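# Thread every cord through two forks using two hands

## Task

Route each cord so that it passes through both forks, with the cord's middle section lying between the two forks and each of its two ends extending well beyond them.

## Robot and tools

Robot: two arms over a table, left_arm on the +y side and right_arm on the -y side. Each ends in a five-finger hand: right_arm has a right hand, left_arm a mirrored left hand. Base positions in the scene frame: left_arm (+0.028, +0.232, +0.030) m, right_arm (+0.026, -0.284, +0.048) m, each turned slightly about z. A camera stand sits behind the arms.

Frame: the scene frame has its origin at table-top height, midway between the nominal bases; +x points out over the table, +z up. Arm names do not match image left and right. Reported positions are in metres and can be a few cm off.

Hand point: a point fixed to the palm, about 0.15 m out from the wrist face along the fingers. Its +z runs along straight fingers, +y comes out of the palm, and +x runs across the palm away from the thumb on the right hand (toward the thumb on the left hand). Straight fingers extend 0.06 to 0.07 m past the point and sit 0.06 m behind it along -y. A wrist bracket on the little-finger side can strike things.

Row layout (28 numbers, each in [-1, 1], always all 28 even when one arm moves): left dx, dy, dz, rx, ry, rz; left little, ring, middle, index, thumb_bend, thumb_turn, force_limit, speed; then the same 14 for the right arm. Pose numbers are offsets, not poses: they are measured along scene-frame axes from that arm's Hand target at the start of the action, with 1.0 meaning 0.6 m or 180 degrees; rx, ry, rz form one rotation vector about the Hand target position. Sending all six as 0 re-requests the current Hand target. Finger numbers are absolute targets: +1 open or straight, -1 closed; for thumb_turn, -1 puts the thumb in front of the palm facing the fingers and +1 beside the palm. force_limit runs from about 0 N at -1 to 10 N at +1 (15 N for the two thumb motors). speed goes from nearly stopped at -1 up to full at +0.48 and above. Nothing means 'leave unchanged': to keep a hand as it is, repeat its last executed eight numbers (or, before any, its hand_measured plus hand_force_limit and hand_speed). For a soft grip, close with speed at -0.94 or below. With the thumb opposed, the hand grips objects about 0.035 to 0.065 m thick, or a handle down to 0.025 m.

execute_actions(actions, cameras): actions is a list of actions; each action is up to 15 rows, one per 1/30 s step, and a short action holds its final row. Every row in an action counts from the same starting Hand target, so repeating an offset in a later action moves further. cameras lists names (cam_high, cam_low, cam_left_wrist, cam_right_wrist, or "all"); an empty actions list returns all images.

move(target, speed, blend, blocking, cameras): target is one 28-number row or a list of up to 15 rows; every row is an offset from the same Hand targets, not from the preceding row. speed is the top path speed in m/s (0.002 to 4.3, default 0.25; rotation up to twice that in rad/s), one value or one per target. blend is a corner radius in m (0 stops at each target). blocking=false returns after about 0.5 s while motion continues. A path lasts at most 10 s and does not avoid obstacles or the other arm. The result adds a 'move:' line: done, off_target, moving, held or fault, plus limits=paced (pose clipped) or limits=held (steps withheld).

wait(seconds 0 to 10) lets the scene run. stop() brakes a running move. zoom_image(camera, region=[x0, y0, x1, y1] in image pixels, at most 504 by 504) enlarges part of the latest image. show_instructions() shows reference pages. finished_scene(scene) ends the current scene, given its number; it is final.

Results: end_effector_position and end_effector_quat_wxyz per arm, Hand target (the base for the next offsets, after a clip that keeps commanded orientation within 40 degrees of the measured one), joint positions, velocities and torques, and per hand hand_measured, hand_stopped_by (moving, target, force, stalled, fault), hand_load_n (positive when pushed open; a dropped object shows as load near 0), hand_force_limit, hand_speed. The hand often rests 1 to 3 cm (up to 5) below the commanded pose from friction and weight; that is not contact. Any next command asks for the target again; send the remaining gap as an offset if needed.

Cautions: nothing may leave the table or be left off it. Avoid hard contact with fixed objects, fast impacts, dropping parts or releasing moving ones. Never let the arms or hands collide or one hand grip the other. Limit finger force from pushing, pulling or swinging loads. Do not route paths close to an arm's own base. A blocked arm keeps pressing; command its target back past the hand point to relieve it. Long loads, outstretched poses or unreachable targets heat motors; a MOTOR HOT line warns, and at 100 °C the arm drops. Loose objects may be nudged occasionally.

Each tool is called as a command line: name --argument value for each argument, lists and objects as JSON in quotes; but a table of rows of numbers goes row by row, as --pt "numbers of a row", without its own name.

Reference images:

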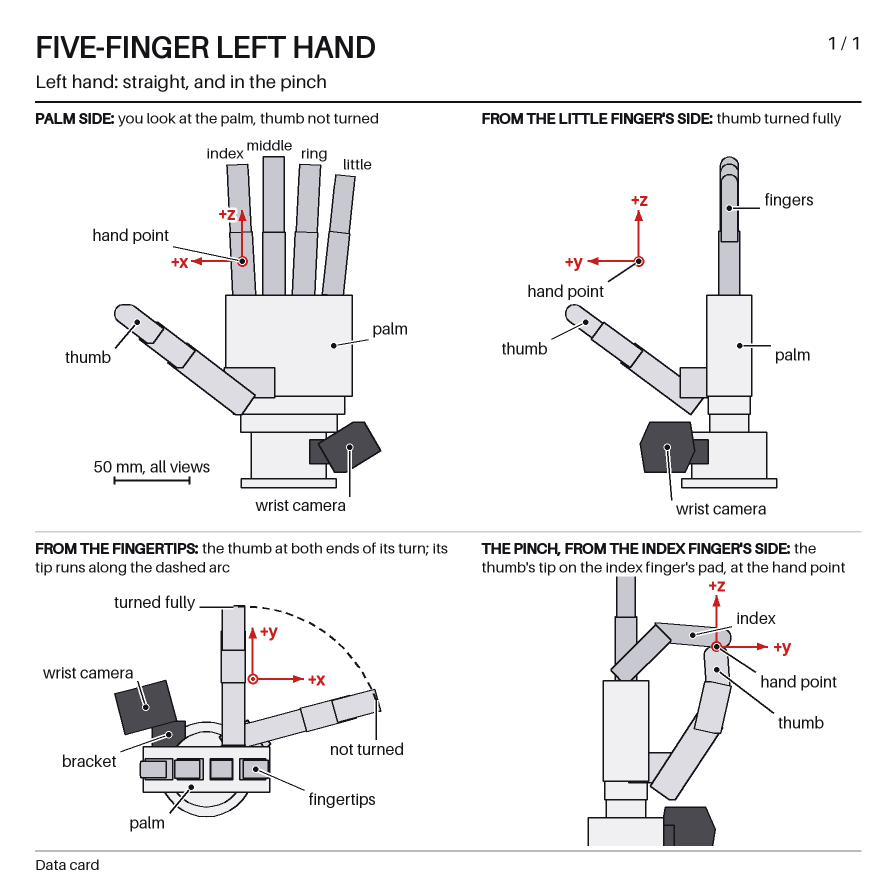

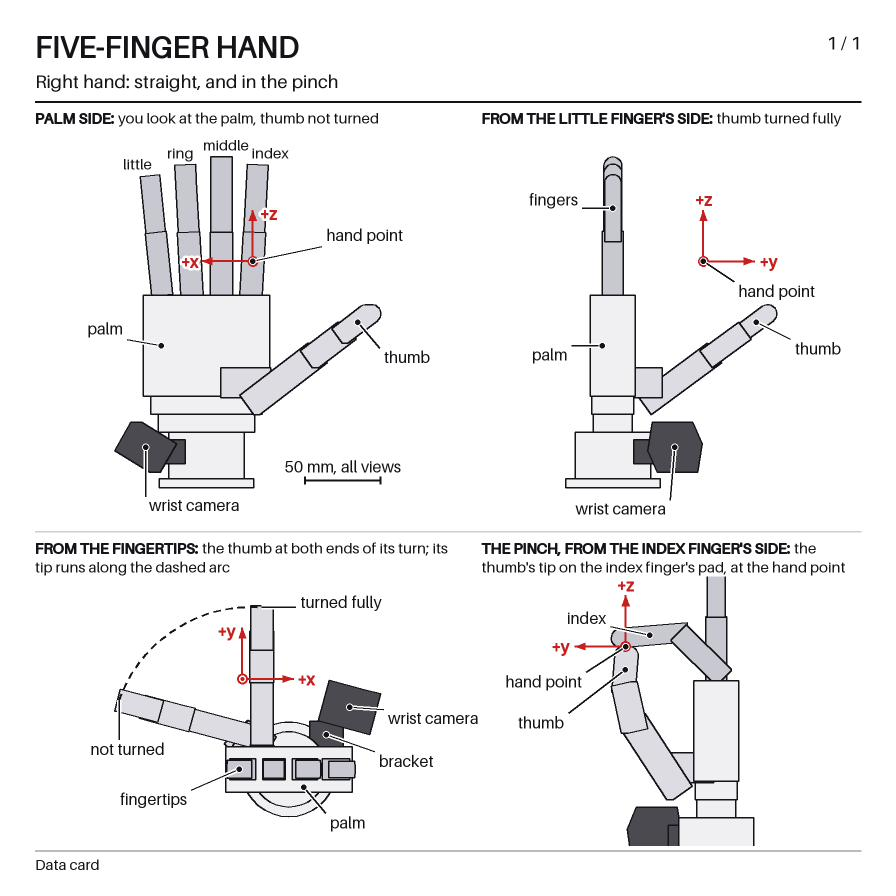

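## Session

execute_actions --actions '[]'

zoom_image --camera "cam_high" --region '[200, 120, 500, 345]'

zoom_image --camera "cam_low" --region '[400, 110, 660, 305]'

Scene clock: 0.00 s.
left_arm: end_effector_position=(+0.3722, +0.3741, +0.2944) hand_measured=(+1.000, +1.000, +1.000, +1.000, +1.000, +1.000) hand_load_n=(+0.0, +0.0, +0.0, +0.0, +0.0, +0.0) hand_stopped_by=(target, target, target, target, target, target) hand_force_limit=0.00 hand_speed=-0.80 end_effector_quat_wxyz=(-0.074, +0.849, -0.094, +0.514) | right_arm: end_effector_position=(+0.3895, -0.1840, +0.1150) hand_measured=(+1.000, +1.000, +1.000, +1.000, +1.000, +1.000) hand_load_n=(+0.0, +0.0, +0.0, +0.0, +0.0, +0.0) hand_stopped_by=(target, target, target, target, target, target) hand_force_limit=0.00 hand_speed=-0.80 end_effector_quat_wxyz=(-0.366, +0.734, -0.437, -0.369)
Joint positions: left_arm=[0.922 0.864 0.664 -0.473 0.738 -0.826] | right_arm=[-0.185 1.964 1.248 -1.467 -0.973 -0.95]
Joint velocities: within noise
Joint torques (N m): no reading
Heat: left arm: hottest shoulder 30 °C; right arm: hottest elbow 31 °C.
Hand target: left_arm +0.3762, +0.3790, +0.3110; -0.087, +0.842, -0.101, +0.523 | right_arm +0.3961, -0.1848, +0.1195; -0.370, +0.738, -0.434, -0.361
camera_calibration:
cam_left_wrist: T_world_to_cam=[[0.229883, 0.854844, 0.465183, -0.539447], [-0.0895164, -0.457385, 0.884752, -0.0552656], [0.969093, -0.245031, -0.0286224, -0.152186], [0, 0, 0, 1]] pos_world=[0.266545, 0.398575, 0.295482]
cam_right_wrist: T_world_to_cam=[[-0.767783, -0.435731, -0.469732, 0.272743], [-0.400518, -0.245838, 0.882694, 0.00457186], [-0.500095, 0.865853, 0.0142326, 0.464669], [0, 0, 0, 1]] pos_world=[0.443617, -0.282368, 0.117467]

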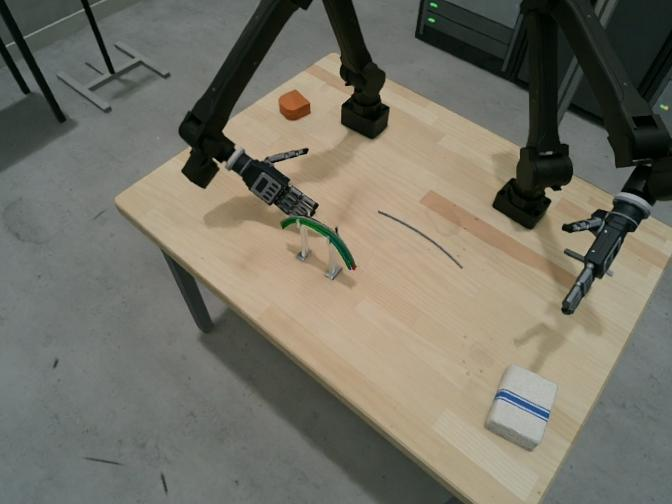

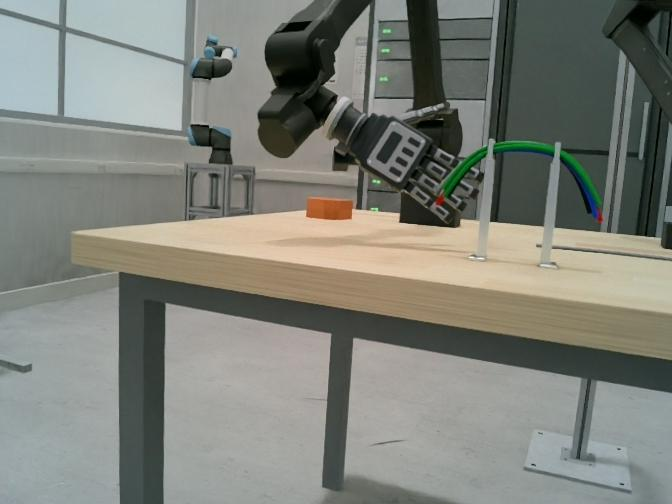

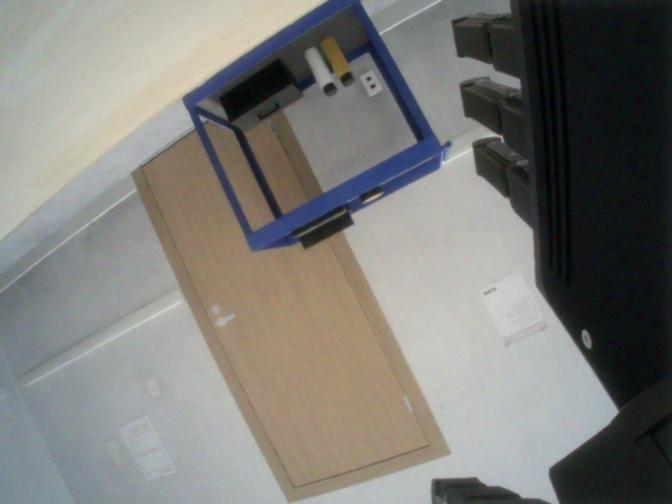

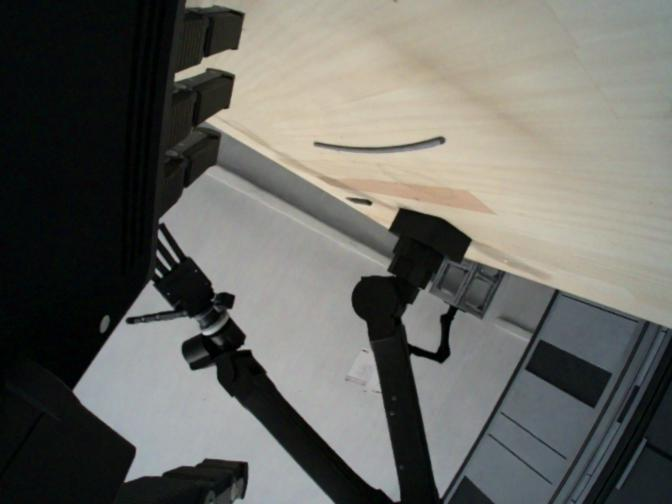

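Scaled by 1.680 from the camera's 672x504 image, which has a finer 960x720 frame.

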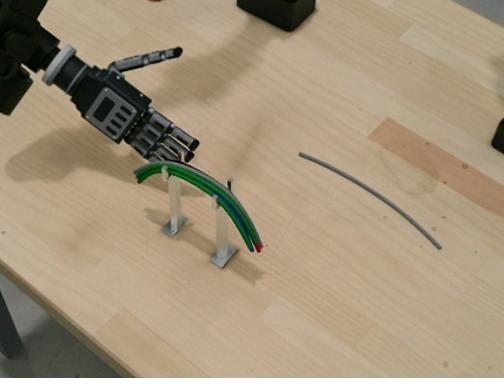

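Scaled by 1.938 from the camera's 672x504 image, which has a finer 960x720 frame.

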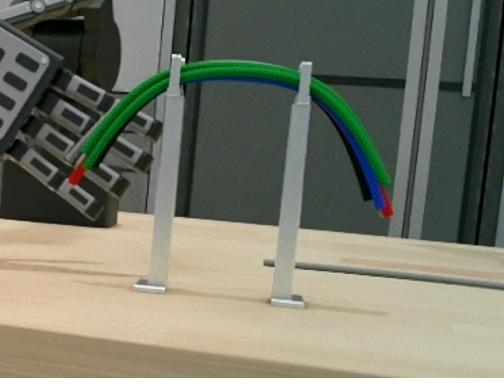

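move --pt "0 0 0 0 0 0 1 1 1 1 1 1 0 -0.8 -0.183 0 0.133 0 0 0 1 1 0.1 0.1 0.2 -1 0 0" --pt "0 0 0 0 0 0 1 1 1 1 1 1 0 -0.8 -0.16 0.342 0.167 -0.2090 -0.3452 -0.3422 1 1 0.1 0.1 0.2 -1 0 0" --cameras '["all"]' --speed 0.25

Scene clock: 25.33 s.
left_arm: end_effector_position=(+0.3722, +0.3741, +0.2944) hand_measured=(+1.000, +1.000, +1.000, +1.000, +1.000, +1.000) hand_load_n=(+0.0, +0.0, +0.0, +0.5, +0.0, -0.5) hand_stopped_by=(target, target, target, target, target, target) hand_force_limit=0.00 hand_speed=-0.80 end_effector_quat_wxyz=(-0.074, +0.849, -0.094, +0.514) | right_arm: end_effector_position=(+0.2941, +0.0002, +0.1975) hand_measured=(+1.000, +1.000, +0.100, +0.100, +0.200, -1.000) hand_load_n=(+0.0, +0.0, +0.0, +0.0, +0.0, +0.0) hand_stopped_by=(target, target, target, target, target, target) hand_force_limit=0.00 hand_speed=0.00 end_effector_quat_wxyz=(-0.394, +0.588, -0.564, +0.426)
Joint positions: left_arm=[0.922 0.864 0.664 -0.473 0.738 -0.826] | right_arm=[1.128 1.024 0.575 -0.328 1.085 0.655]
Joint torques (N m): left_arm=[-1.03 -3.25 11.6 1.58 0.4 -0.01] | right_arm=[0.03 -2.9 10.69 1.37 0.61 0.26]
Heat: left arm: hottest elbow 31 °C; right arm: hottest elbow 32 °C.
Hand target: left_arm +0.3762, +0.3790, +0.3110; -0.087, +0.842, -0.101, +0.523 | right_arm +0.3001, +0.0204, +0.2197; -0.415, +0.572, -0.572, +0.416
Off the commanded pose: left_arm 0.018 m, 2 deg | right_arm 0.031 m, 3 deg.
move: off_target (left_arm, right_arm)
camera_calibration:
cam_left_wrist: T_world_to_cam=[[0.229883, 0.854844, 0.465183, -0.539447], [-0.0895164, -0.457385, 0.884752, -0.0552656], [0.969093, -0.245031, -0.0286224, -0.152186], [0, 0, 0, 1]] pos_world=[0.266545, 0.398575, 0.295482]
cam_right_wrist: T_world_to_cam=[[-0.301114, -0.351506, -0.886439, 0.263451], [-0.585983, 0.801568, -0.1188, 0.190904], [0.7523, 0.483666, -0.44734, -0.020924], [0, 0, 0, 1]] pos_world=[0.206936, -0.0502977, 0.246852]

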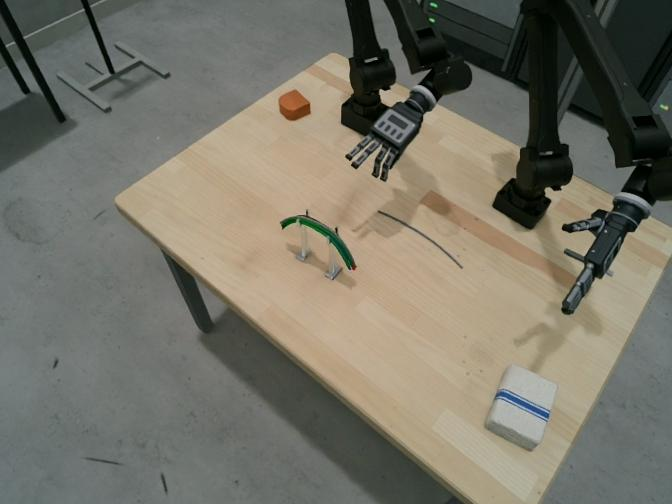

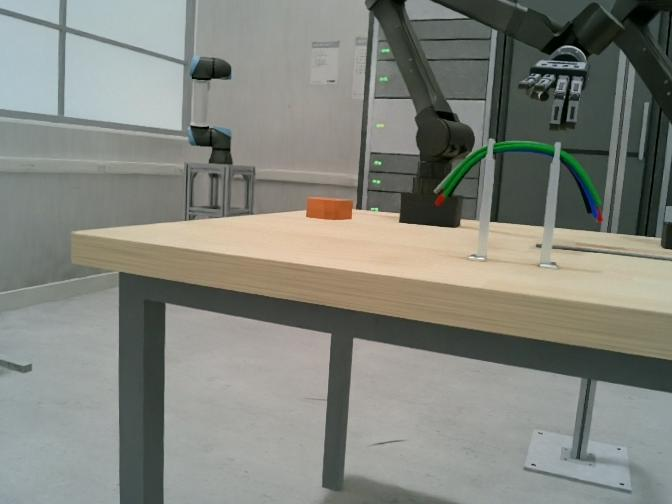

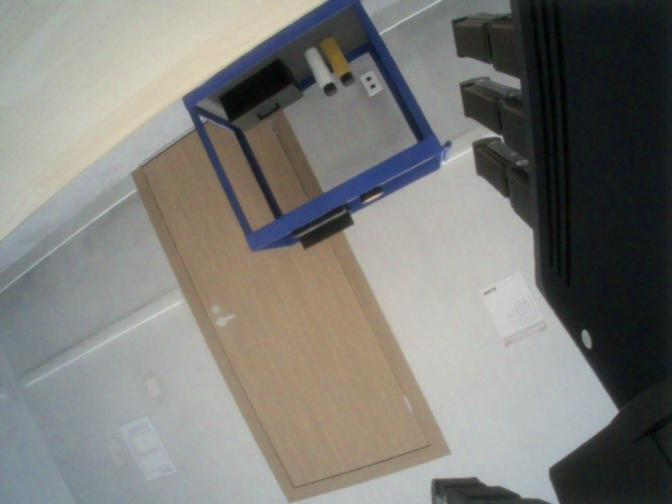

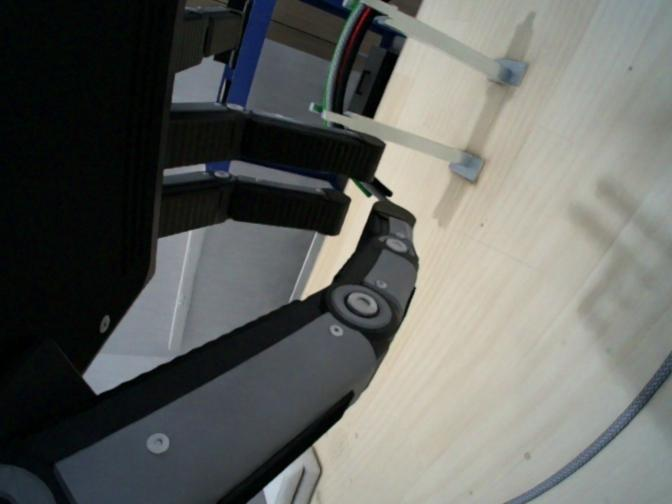

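move --target '[0,0,0,0,0,0,1,1,1,1,1,1,0,-0.8,-0.0635,0.14,-0.24,0,0,0,1,1,0.1,0.1,0.2,-1,0,0]' --cameras '["cam_high", "cam_low", "cam_right_wrist"]' --speed 0.15

Scene clock: 34.73 s.
left_arm: end_effector_position=(+0.3722, +0.3741, +0.2944) hand_measured=(+1.000, +1.000, +1.000, +1.000, +1.000, +1.000) hand_load_n=(+0.0, +0.0, +0.0, +0.0, +0.0, +0.0) hand_stopped_by=(target, target, target, target, target, target) hand_force_limit=0.00 hand_speed=-0.80 end_effector_quat_wxyz=(-0.074, +0.849, -0.094, +0.514) | right_arm: end_effector_position=(+0.2605, +0.0837, +0.0671) hand_measured=(+1.000, +1.000, +0.100, +0.100, +0.200, -1.000) hand_load_n=(+0.0, +0.0, +0.0, +0.0, +0.0, +0.0) hand_stopped_by=(target, target, target, target, target, target) hand_force_limit=0.00 hand_speed=0.00 end_effector_quat_wxyz=(-0.398, +0.584, -0.564, +0.427)
Joint positions: left_arm=[0.922 0.864 0.664 -0.473 0.738 -0.826] | right_arm=[1.309 1.558 0.632 -0.155 1.201 1]
Joint torques (N m): left_arm=[-0.91 -3.02 11.52 1.61 0.38 0.07] | right_arm=[0.56 -6.01 7.17 1.28 0.77 0.2]
Heat: left arm: hottest elbow 32 °C; right arm: hottest elbow 34 °C.
Hand target: left_arm +0.3762, +0.3790, +0.3110; -0.087, +0.842, -0.101, +0.523 | right_arm +0.2620, +0.1043, +0.0756; -0.415, +0.572, -0.572, +0.416
Off the commanded pose: left_arm 0.018 m, 2 deg | right_arm 0.023 m, 3 deg.
move: off_target (left_arm, right_arm)
camera_calibration:
cam_right_wrist: T_world_to_cam=[[-0.293633, -0.343777, -0.891962, 0.164863], [-0.583506, 0.803547, -0.11761, 0.0879134], [0.757166, 0.485931, -0.436544, -0.0964727], [0, 0, 0, 1]] pos_world=[0.172753, 0.0329127, 0.115277]
Images, in order (width x height): cam_high 672x504, cam_low 672x504, cam_right_wrist 672x504.

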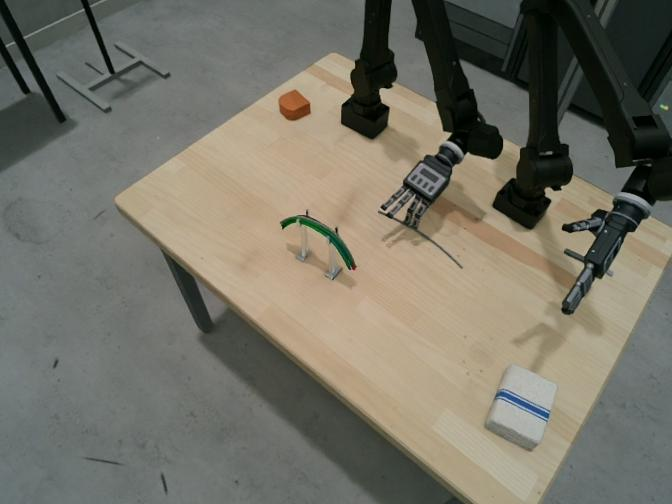

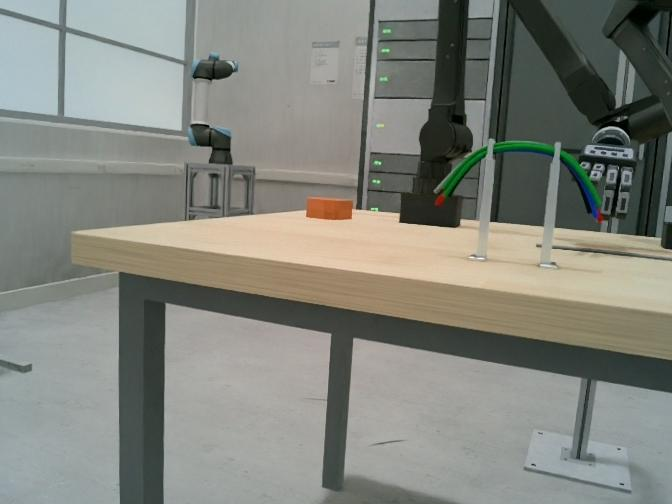

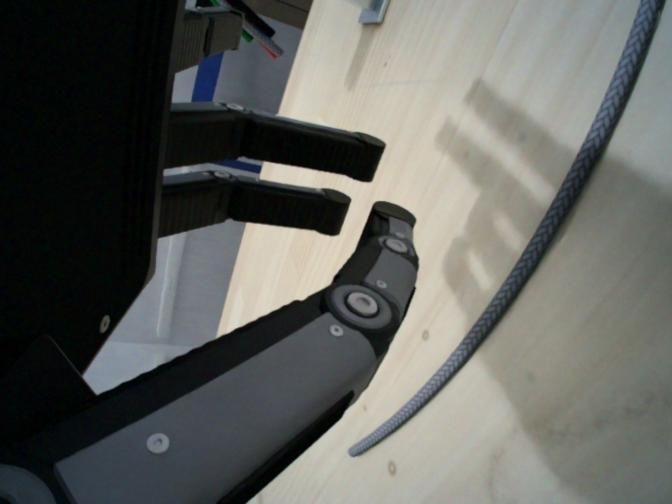

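move --target '[0,0,0,0,0,0,1,1,1,1,1,1,0,-0.8,-0.0325,0.036,-0.05,0,0,0,1,1,0.1,0.1,0.2,-1,0,0]' --cameras '["cam_high", "cam_low", "cam_right_wrist"]' --speed 0.1

Scene clock: 45.47 s.
left_arm: end_effector_position=(+0.3722, +0.3741, +0.2944) hand_measured=(+1.000, +1.000, +1.000, +1.000, +1.000, +1.000) hand_load_n=(+0.0, +0.0, +0.0, +0.0, +0.0, -0.5) hand_stopped_by=(target, target, target, target, target, target) hand_force_limit=0.00 hand_speed=-0.80 end_effector_quat_wxyz=(-0.074, +0.849, -0.094, +0.514) | right_arm: end_effector_position=(+0.2434, +0.1097, +0.0408) hand_measured=(+1.000, +1.000, +0.100, +0.100, +0.200, -1.000) hand_load_n=(+0.0, +0.0, +0.0, +0.0, +0.0, +0.0) hand_stopped_by=(target, target, target, target, target, target) hand_force_limit=0.00 hand_speed=0.00 end_effector_quat_wxyz=(-0.406, +0.578, -0.568, +0.422)
Joint positions: left_arm=[0.922 0.864 0.664 -0.473 0.738 -0.826] | right_arm=[1.369 1.684 0.699 -0.221 1.227 1.156]
Joint torques (N m): left_arm=[-1.03 -3.49 11.47 1.59 0.41 0] | right_arm=[1.14 -7.41 6.56 0.53 0.81 0.25]
Heat: left arm: hottest elbow 33 °C; right arm: hottest elbow 34 °C.
Hand target: left_arm +0.3762, +0.3790, +0.3110; -0.087, +0.842, -0.101, +0.523 | right_arm +0.2425, +0.1260, +0.0458; -0.415, +0.572, -0.572, +0.416
Off the commanded pose: left_arm 0.018 m, 2 deg | right_arm 0.017 m, 2 deg.
move: off_target (left_arm, right_arm)
camera_calibration:
cam_right_wrist: T_world_to_cam=[[-0.289401, -0.32476, -0.900432, 0.142629], [-0.582346, 0.806307, -0.103644, 0.0528882], [0.759684, 0.494368, -0.422469, -0.109764], [0, 0, 0, 1]] pos_world=[0.155462, 0.0579396, 0.0875376]
Images, in order (width x height): cam_high 672x504, cam_low 672x504, cam_right_wrist 672x504.

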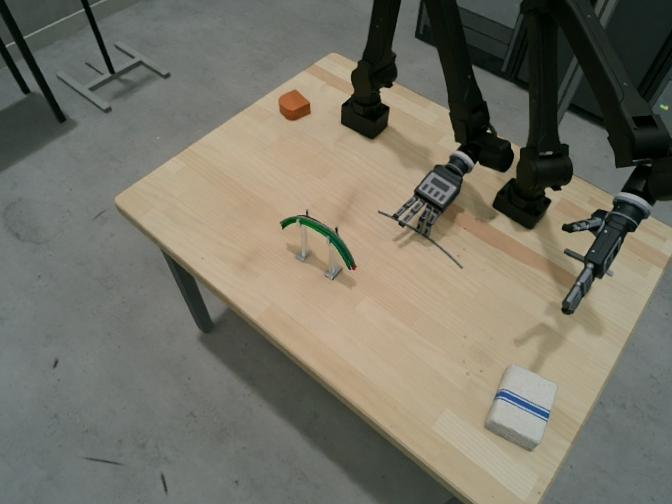

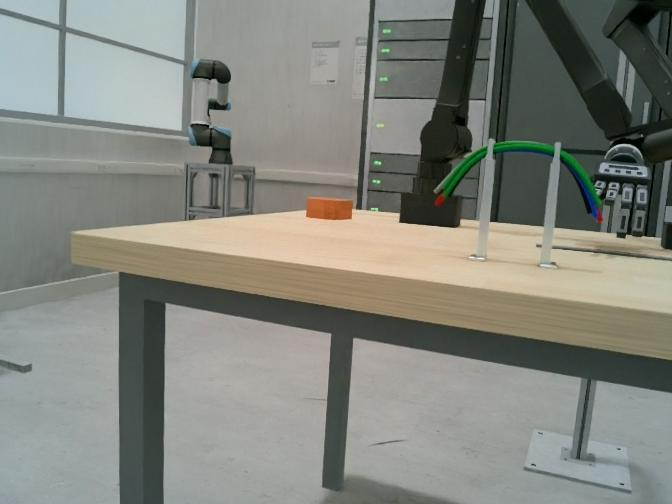

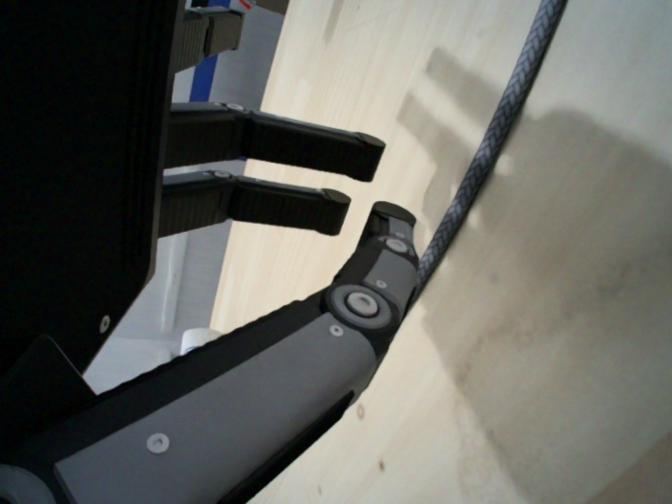

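move --target '[0,0,0,0,0,0,1,1,1,1,1,1,0,-0.8,-0.0075,-0.009,-0.040,0,0,0,1,1,0.1,0.1,0.2,-1,0,0]' --cameras '["cam_low", "cam_right_wrist"]' --speed 0.06

zoom_image --camera "cam_right_wrist" --region '[280, 100, 500, 300]'

zoom_image --camera "cam_low" --region '[552, 160, 672, 270]'

Scene clock: 51.57 s.
left_arm: end_effector_position=(+0.3722, +0.3741, +0.2944) hand_measured=(+1.000, +1.000, +1.000, +1.000, +1.000, +1.000) hand_load_n=(+0.0, +0.0, +0.0, +0.0, +0.0, +0.0) hand_stopped_by=(target, target, target, target, target, target) hand_force_limit=0.00 hand_speed=-0.80 end_effector_quat_wxyz=(-0.074, +0.849, -0.094, +0.514) | right_arm: end_effector_position=(+0.2403, +0.1096, +0.0204) hand_measured=(+1.000, +1.000, +0.100, +0.100, +0.200, -1.000) hand_load_n=(+0.0, +0.0, +0.0, +0.0, +0.0, +0.0) hand_stopped_by=(target, target, target, target, target, target) hand_force_limit=0.00 hand_speed=0.00 end_effector_quat_wxyz=(-0.404, +0.578, -0.568, +0.423)
Joint positions: left_arm=[0.922 0.864 0.664 -0.473 0.738 -0.826] | right_arm=[1.377 1.744 0.699 -0.193 1.231 1.186]
Joint torques (N m): left_arm=[-1.2 -2.9 11.54 1.68 0.37 0.01] | right_arm=[0.62 -7.82 4.78 1.31 0.85 0.2]
Heat: left arm: hottest elbow 33 °C; right arm: hottest elbow 34 °C.
Hand target: left_arm +0.3762, +0.3790, +0.3110; -0.087, +0.842, -0.101, +0.523 | right_arm +0.2379, +0.1207, +0.0218; -0.415, +0.572, -0.572, +0.416
Off the commanded pose: left_arm 0.018 m, 2 deg | right_arm 0.011 m, 2 deg.
move: off_target (left_arm, right_arm)
camera_calibration:
cam_right_wrist: T_world_to_cam=[[-0.290832, -0.326978, -0.899167, 0.123955], [-0.580508, 0.807349, -0.105826, 0.0485123], [0.760544, 0.491196, -0.424616, -0.11578], [0, 0, 0, 1]] pos_world=[0.152268, 0.0582349, 0.0674282]
Images, in order (width x height): cam_low 672x504, cam_right_wrist 672x504.

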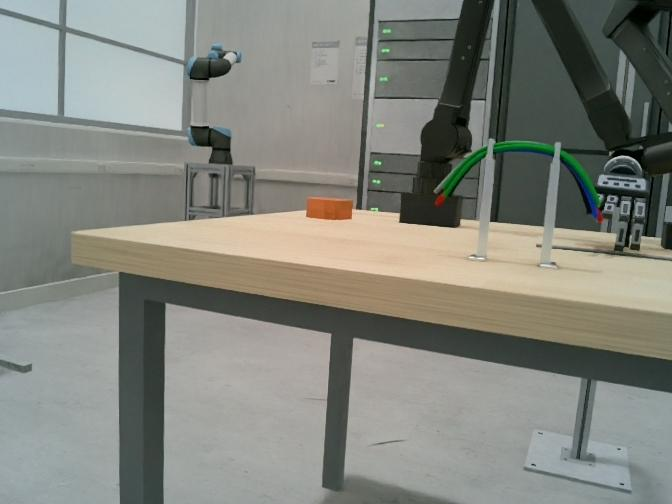

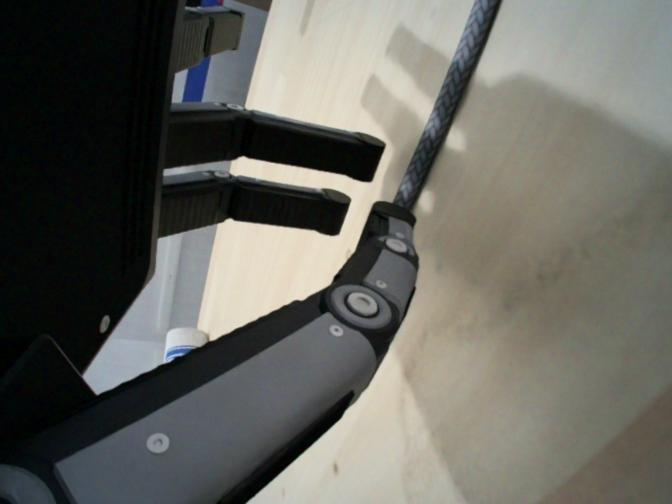

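Scaled by 2.291 from the camera's 672x504 image, which has a finer 960x720 frame.

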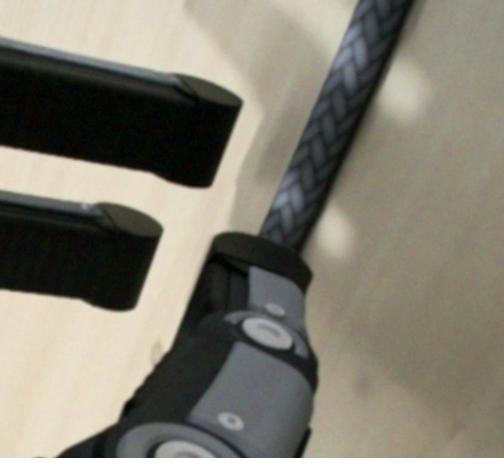

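Scaled by 4.200 from the camera's 672x504 image, which has a finer 960x720 frame.

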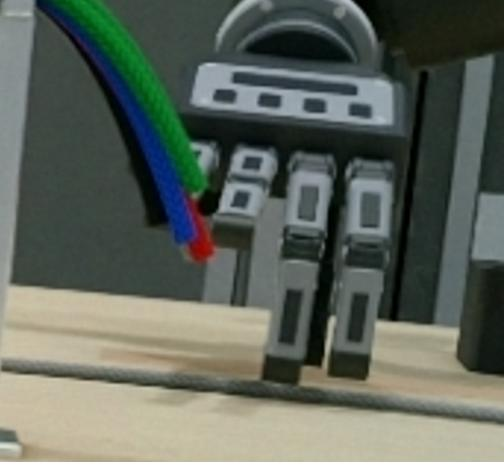

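move --target '[0,0,0,0,0,0,1,1,1,1,1,1,0,-0.8,-0.005,-0.006,-0.020,0,0,0,1,1,0.1,0.1,0.2,-1,0,0]' --cameras '["cam_low", "cam_right_wrist"]' --speed 0.05

zoom_image --camera "cam_right_wrist" --region '[280, 100, 500, 300]'

zoom_image --camera "cam_low" --region '[552, 160, 672, 270]'

Scene clock: 57.13 s.
left_arm: end_effector_position=(+0.3722, +0.3741, +0.2944) hand_measured=(+1.000, +1.000, +1.000, +1.000, +1.000, +1.000) hand_load_n=(+0.0, +0.0, +0.0, +0.0, +0.0, +0.0) hand_stopped_by=(target, target, target, target, target, target) hand_force_limit=0.00 hand_speed=-0.80 end_effector_quat_wxyz=(-0.074, +0.849, -0.094, +0.514) | right_arm: end_effector_position=(+0.2386, +0.1111, +0.0127) hand_measured=(+1.000, +1.000, +0.100, +0.100, +0.200, -1.000) hand_load_n=(-0.5, +0.0, +0.0, +0.0, +0.0, +0.0) hand_stopped_by=(target, target, target, target, target, target) hand_force_limit=0.00 hand_speed=0.00 end_effector_quat_wxyz=(-0.408, +0.575, -0.570, +0.422)
Joint positions: left_arm=[0.922 0.864 0.664 -0.473 0.738 -0.826] | right_arm=[1.384 1.77 0.699 -0.173 1.237 1.204]
Joint torques (N m): left_arm=[-1.14 -3.37 11.48 1.72 0.43 0.05] | right_arm=[0.91 -7.06 4.03 1.16 0.65 0.24]
Heat: left arm: hottest elbow 34 °C; right arm: hottest elbow 34 °C.
Hand target: left_arm +0.3762, +0.3790, +0.3110; -0.087, +0.842, -0.101, +0.523 | right_arm +0.2350, +0.1170, +0.0097; -0.415, +0.572, -0.572, +0.416
Off the commanded pose: left_arm 0.018 m, 2 deg | right_arm 0.008 m, 1 deg.
move: off_target (left_arm)
camera_calibration:
cam_right_wrist: T_world_to_cam=[[-0.286486, -0.31809, -0.903739, 0.115031], [-0.579191, 0.808898, -0.101105, 0.0449743], [0.763193, 0.494473, -0.415973, -0.119594], [0, 0, 0, 1]] pos_world=[0.150277, 0.0593467, 0.0587567]
Images, in order (width x height): cam_low 672x504, cam_right_wrist 672x504.

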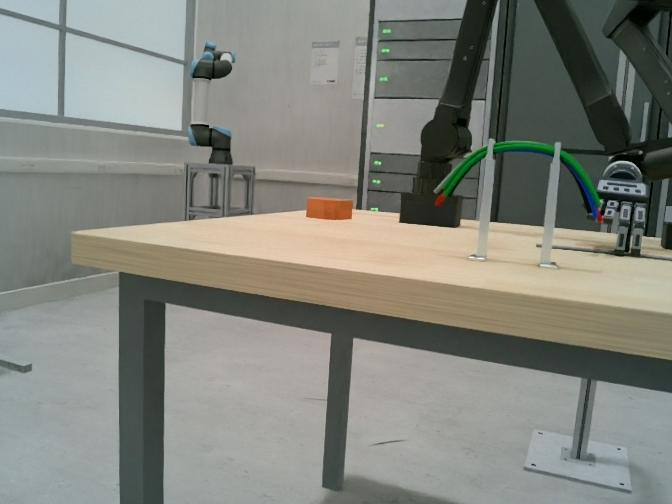

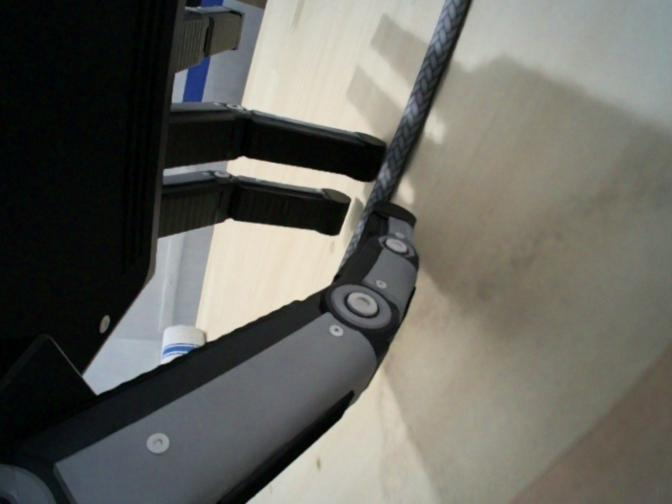

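Scaled by 2.291 from the camera's 672x504 image, which has a finer 960x720 frame.

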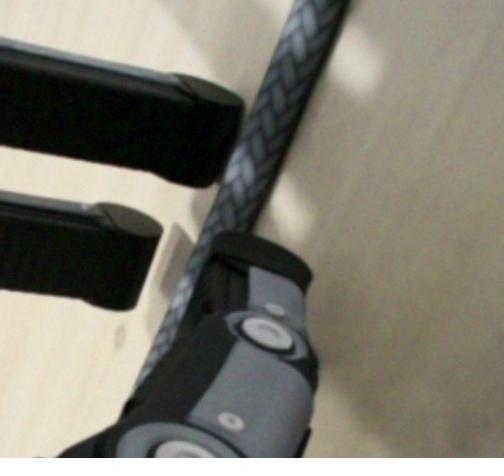

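Scaled by 4.200 from the camera's 672x504 image, which has a finer 960x720 frame.

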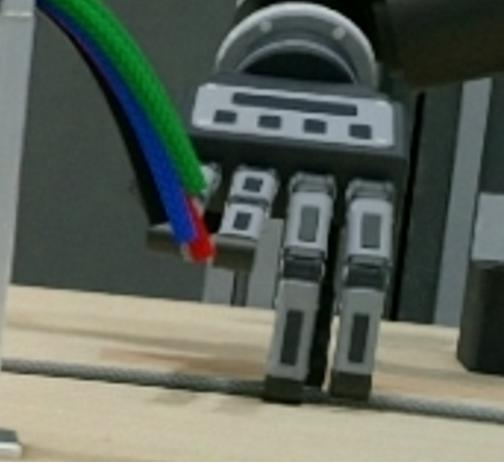

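move --target '[0,0,0,0,0,0,1,1,1,1,1,1,0,-0.8,0,0,0,0,0,0,1,1,-0.7,-0.7,0.2,-1,-0.3,-0.7]' --cameras '["cam_low", "cam_right_wrist"]' --speed 0.05

zoom_image --camera "cam_right_wrist" --region '[280, 100, 500, 300]'

zoom_image --camera "cam_low" --region '[552, 160, 672, 270]'

Scene clock: 62.63 s.
left_arm: end_effector_position=(+0.3722, +0.3741, +0.2944) hand_measured=(+1.000, +1.000, +1.000, +1.000, +1.000, +1.000) hand_load_n=(+0.0, +0.0, +0.0, +0.0, +0.0, +0.0) hand_stopped_by=(target, target, target, target, target, target) hand_force_limit=0.00 hand_speed=-0.80 end_effector_quat_wxyz=(-0.074, +0.849, -0.094, +0.514) | right_arm: end_effector_position=(+0.2392, +0.1116, +0.0134) hand_measured=(+1.000, +1.000, -0.226, -0.284, +0.200, -1.000) hand_load_n=(+0.0, +0.0, +3.5, +3.5, +1.0, +0.0) hand_stopped_by=(target, target, force, force, target, target) hand_force_limit=-0.30 hand_speed=-0.70 end_effector_quat_wxyz=(-0.410, +0.572, -0.571, +0.422)
Joint positions: left_arm=[0.922 0.864 0.664 -0.473 0.738 -0.826] | right_arm=[1.384 1.771 0.699 -0.169 1.241 1.208]
Joint torques (N m): left_arm=[-1.03 -3.02 11.6 1.68 0.42 0.03] | right_arm=[0.91 -7.59 4.07 1.01 0.55 0.21]
Heat: left arm: hottest elbow 34 °C; right arm: hottest elbow 34 °C.
Hand target: left_arm +0.3762, +0.3790, +0.3110; -0.087, +0.842, -0.101, +0.523 | right_arm +0.2350, +0.1170, +0.0098; -0.415, +0.572, -0.572, +0.416
Off the commanded pose: left_arm 0.018 m, 2 deg | right_arm 0.008 m, 1 deg.
move: off_target (left_arm)
camera_calibration:
cam_right_wrist: T_world_to_cam=[[-0.283626, -0.311762, -0.906841, 0.114552], [-0.576861, 0.810899, -0.0983574, 0.0440469], [0.766021, 0.495224, -0.409836, -0.120871], [0, 0, 0, 1]] pos_world=[0.150489, 0.0598537, 0.0586756]
Images, in order (width x height): cam_low 672x504, cam_right_wrist 672x504.

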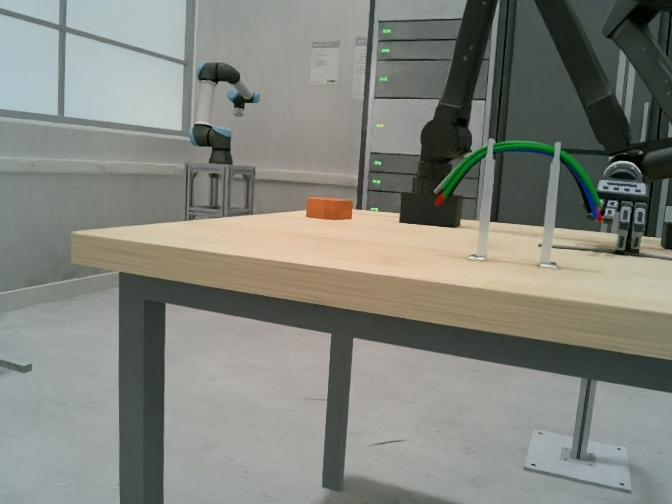

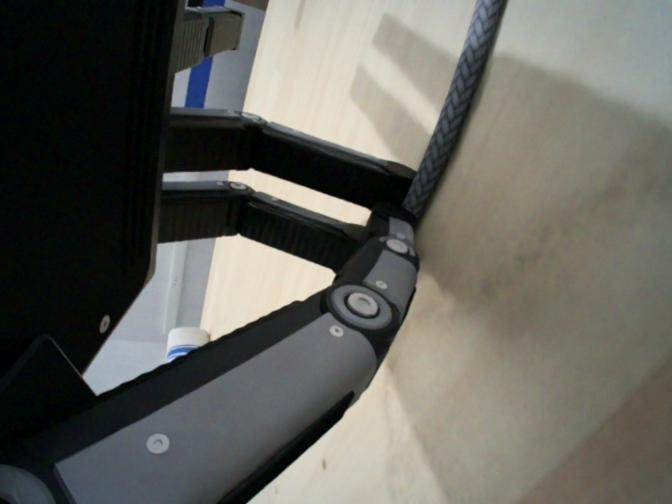

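Scaled by 2.291 from the camera's 672x504 image, which has a finer 960x720 frame.

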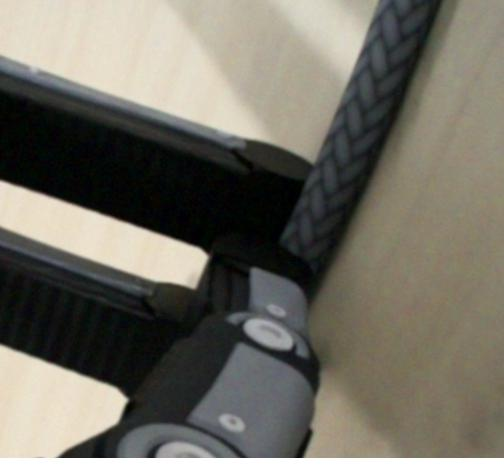

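Scaled by 4.200 from the camera's 672x504 image, which has a finer 960x720 frame.

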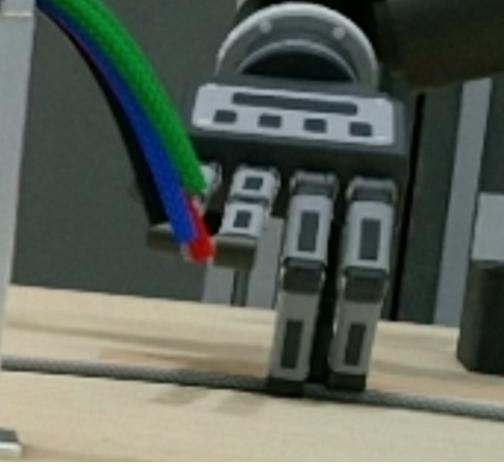

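move --target '[0,0,0,0,0,0,1,1,1,1,1,1,0,-0.8,0.005,0.01,0.13,0,0,0,1,1,-0.7,-0.7,0.2,-1,-0.3,-0.7]' --cameras '["cam_high", "cam_low", "cam_right_wrist"]' --speed 0.06

zoom_image --camera "cam_high" --region '[340, 150, 500, 290]'

Scene clock: 67.70 s.
left_arm: end_effector_position=(+0.3722, +0.3741, +0.2944) hand_measured=(+1.000, +1.000, +1.000, +1.000, +1.000, +1.000) hand_load_n=(+0.0, +0.0, +0.0, +0.0, +0.0, +0.0) hand_stopped_by=(target, target, target, target, target, target) hand_force_limit=0.00 hand_speed=-0.80 end_effector_quat_wxyz=(-0.074, +0.849, -0.094, +0.514) | right_arm: end_effector_position=(+0.2379, +0.1048, +0.0714) hand_measured=(+1.000, +1.000, -0.228, -0.284, +0.200, -1.000) hand_load_n=(+0.0, +0.0, +0.0, +3.5, +1.0, +0.0) hand_stopped_by=(target, target, force, force, target, target) hand_force_limit=-0.30 hand_speed=-0.70 end_effector_quat_wxyz=(-0.402, +0.579, -0.567, +0.427)
Joint positions: left_arm=[0.922 0.864 0.664 -0.473 0.738 -0.826] | right_arm=[1.384 1.599 0.719 -0.385 1.238 1.208]
Joint torques (N m): left_arm=[-0.97 -3.19 11.45 1.61 0.43 0.04] | right_arm=[-0.26 -9.17 7.36 0.39 0.58 0.01]
Heat: left arm: hottest elbow 34 °C; right arm: hottest elbow 34 °C.
Hand target: left_arm +0.3762, +0.3790, +0.3110; -0.087, +0.842, -0.101, +0.523 | right_arm +0.2380, +0.1230, +0.0877; -0.415, +0.572, -0.572, +0.416
Off the commanded pose: left_arm 0.018 m, 2 deg | right_arm 0.024 m, 2 deg.
move: off_target (left_arm, right_arm)
camera_calibration:
cam_right_wrist: T_world_to_cam=[[-0.288578, -0.332859, -0.897735, 0.167447], [-0.578193, 0.807939, -0.113703, 0.0563], [0.763162, 0.486251, -0.42561, -0.0900267], [0, 0, 0, 1]] pos_world=[0.149579, 0.0540249, 0.118408]
Images, in order (width x height): cam_high 672x504, cam_low 672x504, cam_right_wrist 672x504.

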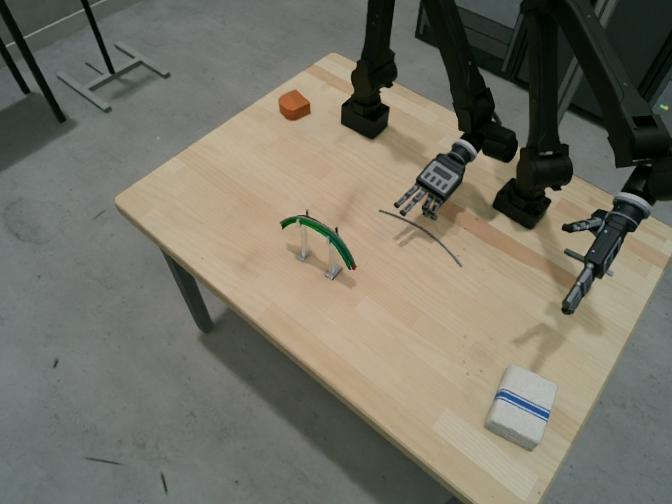

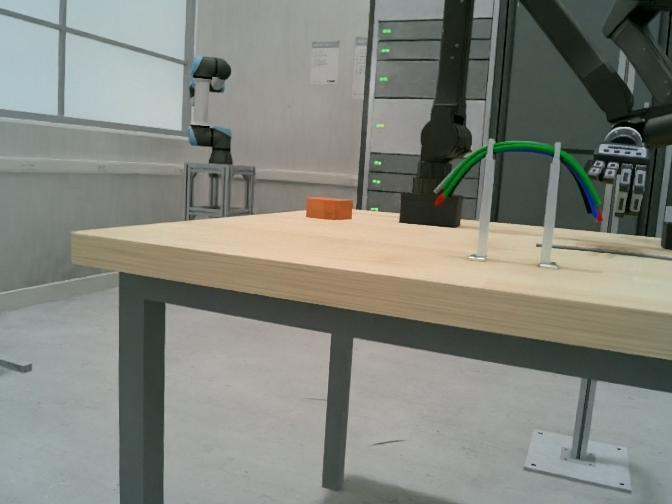

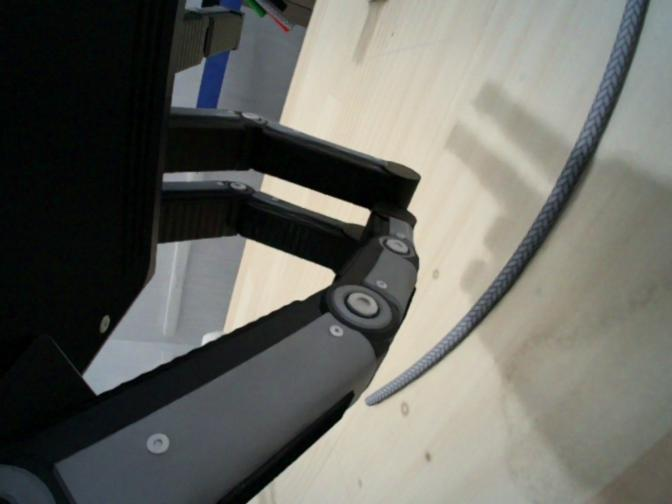

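Scaled by 3.150 from the camera's 672x504 image, which has a finer 960x720 frame.

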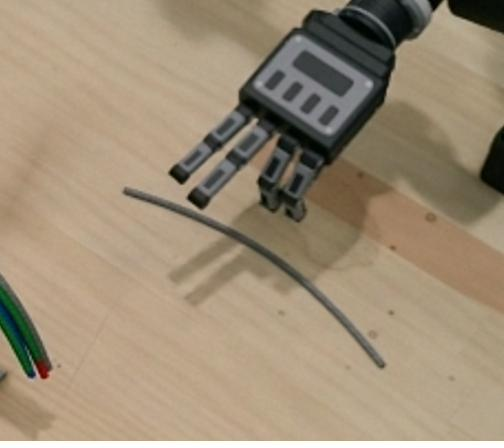

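move --pt "0 0 0 0 0 0 1 1 1 1 1 1 0 -0.8 0 0 0 0 0 0 1 1 0.1 0.1 0.2 -1 -0.3 0" --pt "0 0 0 0 0 0 1 1 1 1 1 1 0 -0.8 -0.0267 -0.015 -0.116 0 0 0 1 1 0.1 0.1 0.2 -1 -0.3 0" --cameras '["cam_low", "cam_right_wrist"]' --speed 0.08

zoom_image --camera "cam_right_wrist" --region '[280, 100, 500, 300]'

zoom_image --camera "cam_low" --region '[552, 160, 672, 270]'

Scene clock: 81.10 s.
left_arm: end_effector_position=(+0.3722, +0.3741, +0.2944) hand_measured=(+1.000, +1.000, +1.000, +1.000, +1.000, +1.000) hand_load_n=(+0.0, +0.0, +0.0, +0.0, +0.0, -0.5) hand_stopped_by=(target, target, target, target, target, target) hand_force_limit=0.00 hand_speed=-0.80 end_effector_quat_wxyz=(-0.074, +0.849, -0.094, +0.514) | right_arm: end_effector_position=(+0.2347, +0.1069, +0.0596) hand_measured=(+1.000, +1.000, +0.100, +0.100, +0.200, -1.000) hand_load_n=(+0.0, +0.0, +0.0, +0.0, +0.0, +0.0) hand_stopped_by=(target, target, target, target, target, target) hand_force_limit=-0.30 hand_speed=0.00 end_effector_quat_wxyz=(-0.402, +0.580, -0.566, +0.426)
Joint positions: left_arm=[0.922 0.864 0.664 -0.473 0.738 -0.826] | right_arm=[1.392 1.633 0.719 -0.367 1.237 1.223]
Joint torques (N m): left_arm=[-1.14 -3.49 11.73 1.66 0.39 0.02] | right_arm=[-0.21 -9 4.59 0.55 0.69 0.05]
Heat: left arm: hottest elbow 35 °C; right arm: hottest elbow 34 °C.
Hand target: left_arm +0.3762, +0.3790, +0.3110; -0.087, +0.842, -0.101, +0.523 | right_arm +0.2358, +0.1075, +0.0651; -0.404, +0.578, -0.568, +0.424 (not the last commanded pose)
Off the commanded pose: left_arm 0.018 m, 2 deg | right_arm 0.044 m, 2 deg.
move: held (right_arm; a check stopped the path), off_target (left_arm); path passed 1 of 2 targets; limits=held
pose unreachable (right arm): on one or more control steps of this call, first in action 0 (counted from 0), this arm could not follow its commanded pose, so it was not sent that pose on those steps. It may still have moved: this result reports where it is.
cause: moving toward the commanded pose would bring a part of the arm too close to another arm (a part of this arm just beyond joint 4 (wrist pitch) and a part of the left arm just beyond its joint 2 (shoulder), along the way the arms are being sent, or toward where that arm still pushes).
camera_calibration:
cam_right_wrist: T_world_to_cam=[[-0.289255, -0.335561, -0.89651, 0.156995], [-0.581336, 0.80564, -0.113983, 0.0524736], [0.760513, 0.488203, -0.428109, -0.0930286], [0, 0, 0, 1]] pos_world=[0.146666, 0.0558235, 0.106903]
Images, in order (width x height): cam_low 672x504, cam_right_wrist 672x504.

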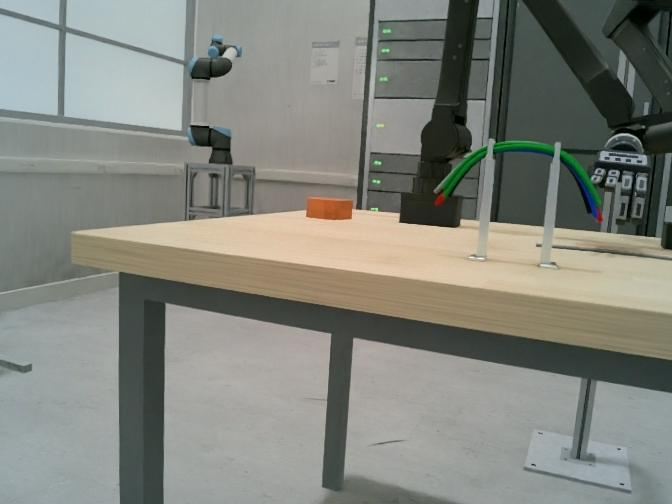

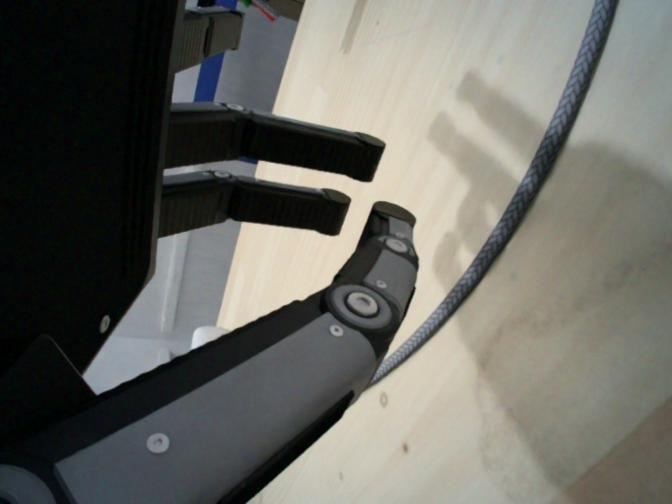

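Scaled by 2.291 from the camera's 672x504 image, which has a finer 960x720 frame.

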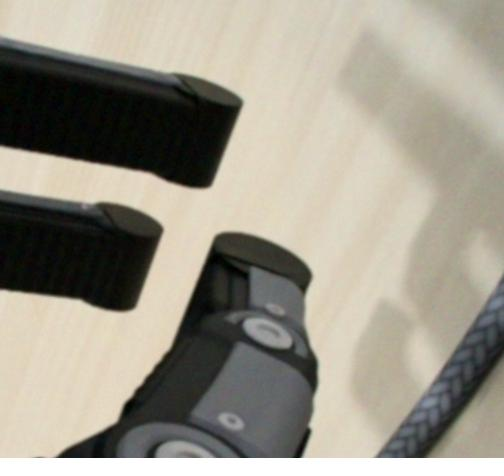

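Scaled by 4.200 from the camera's 672x504 image, which has a finer 960x720 frame.

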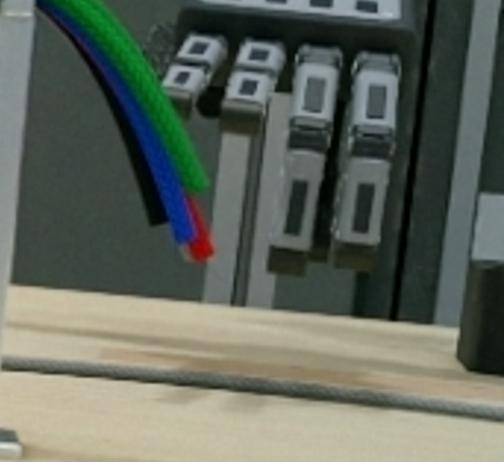

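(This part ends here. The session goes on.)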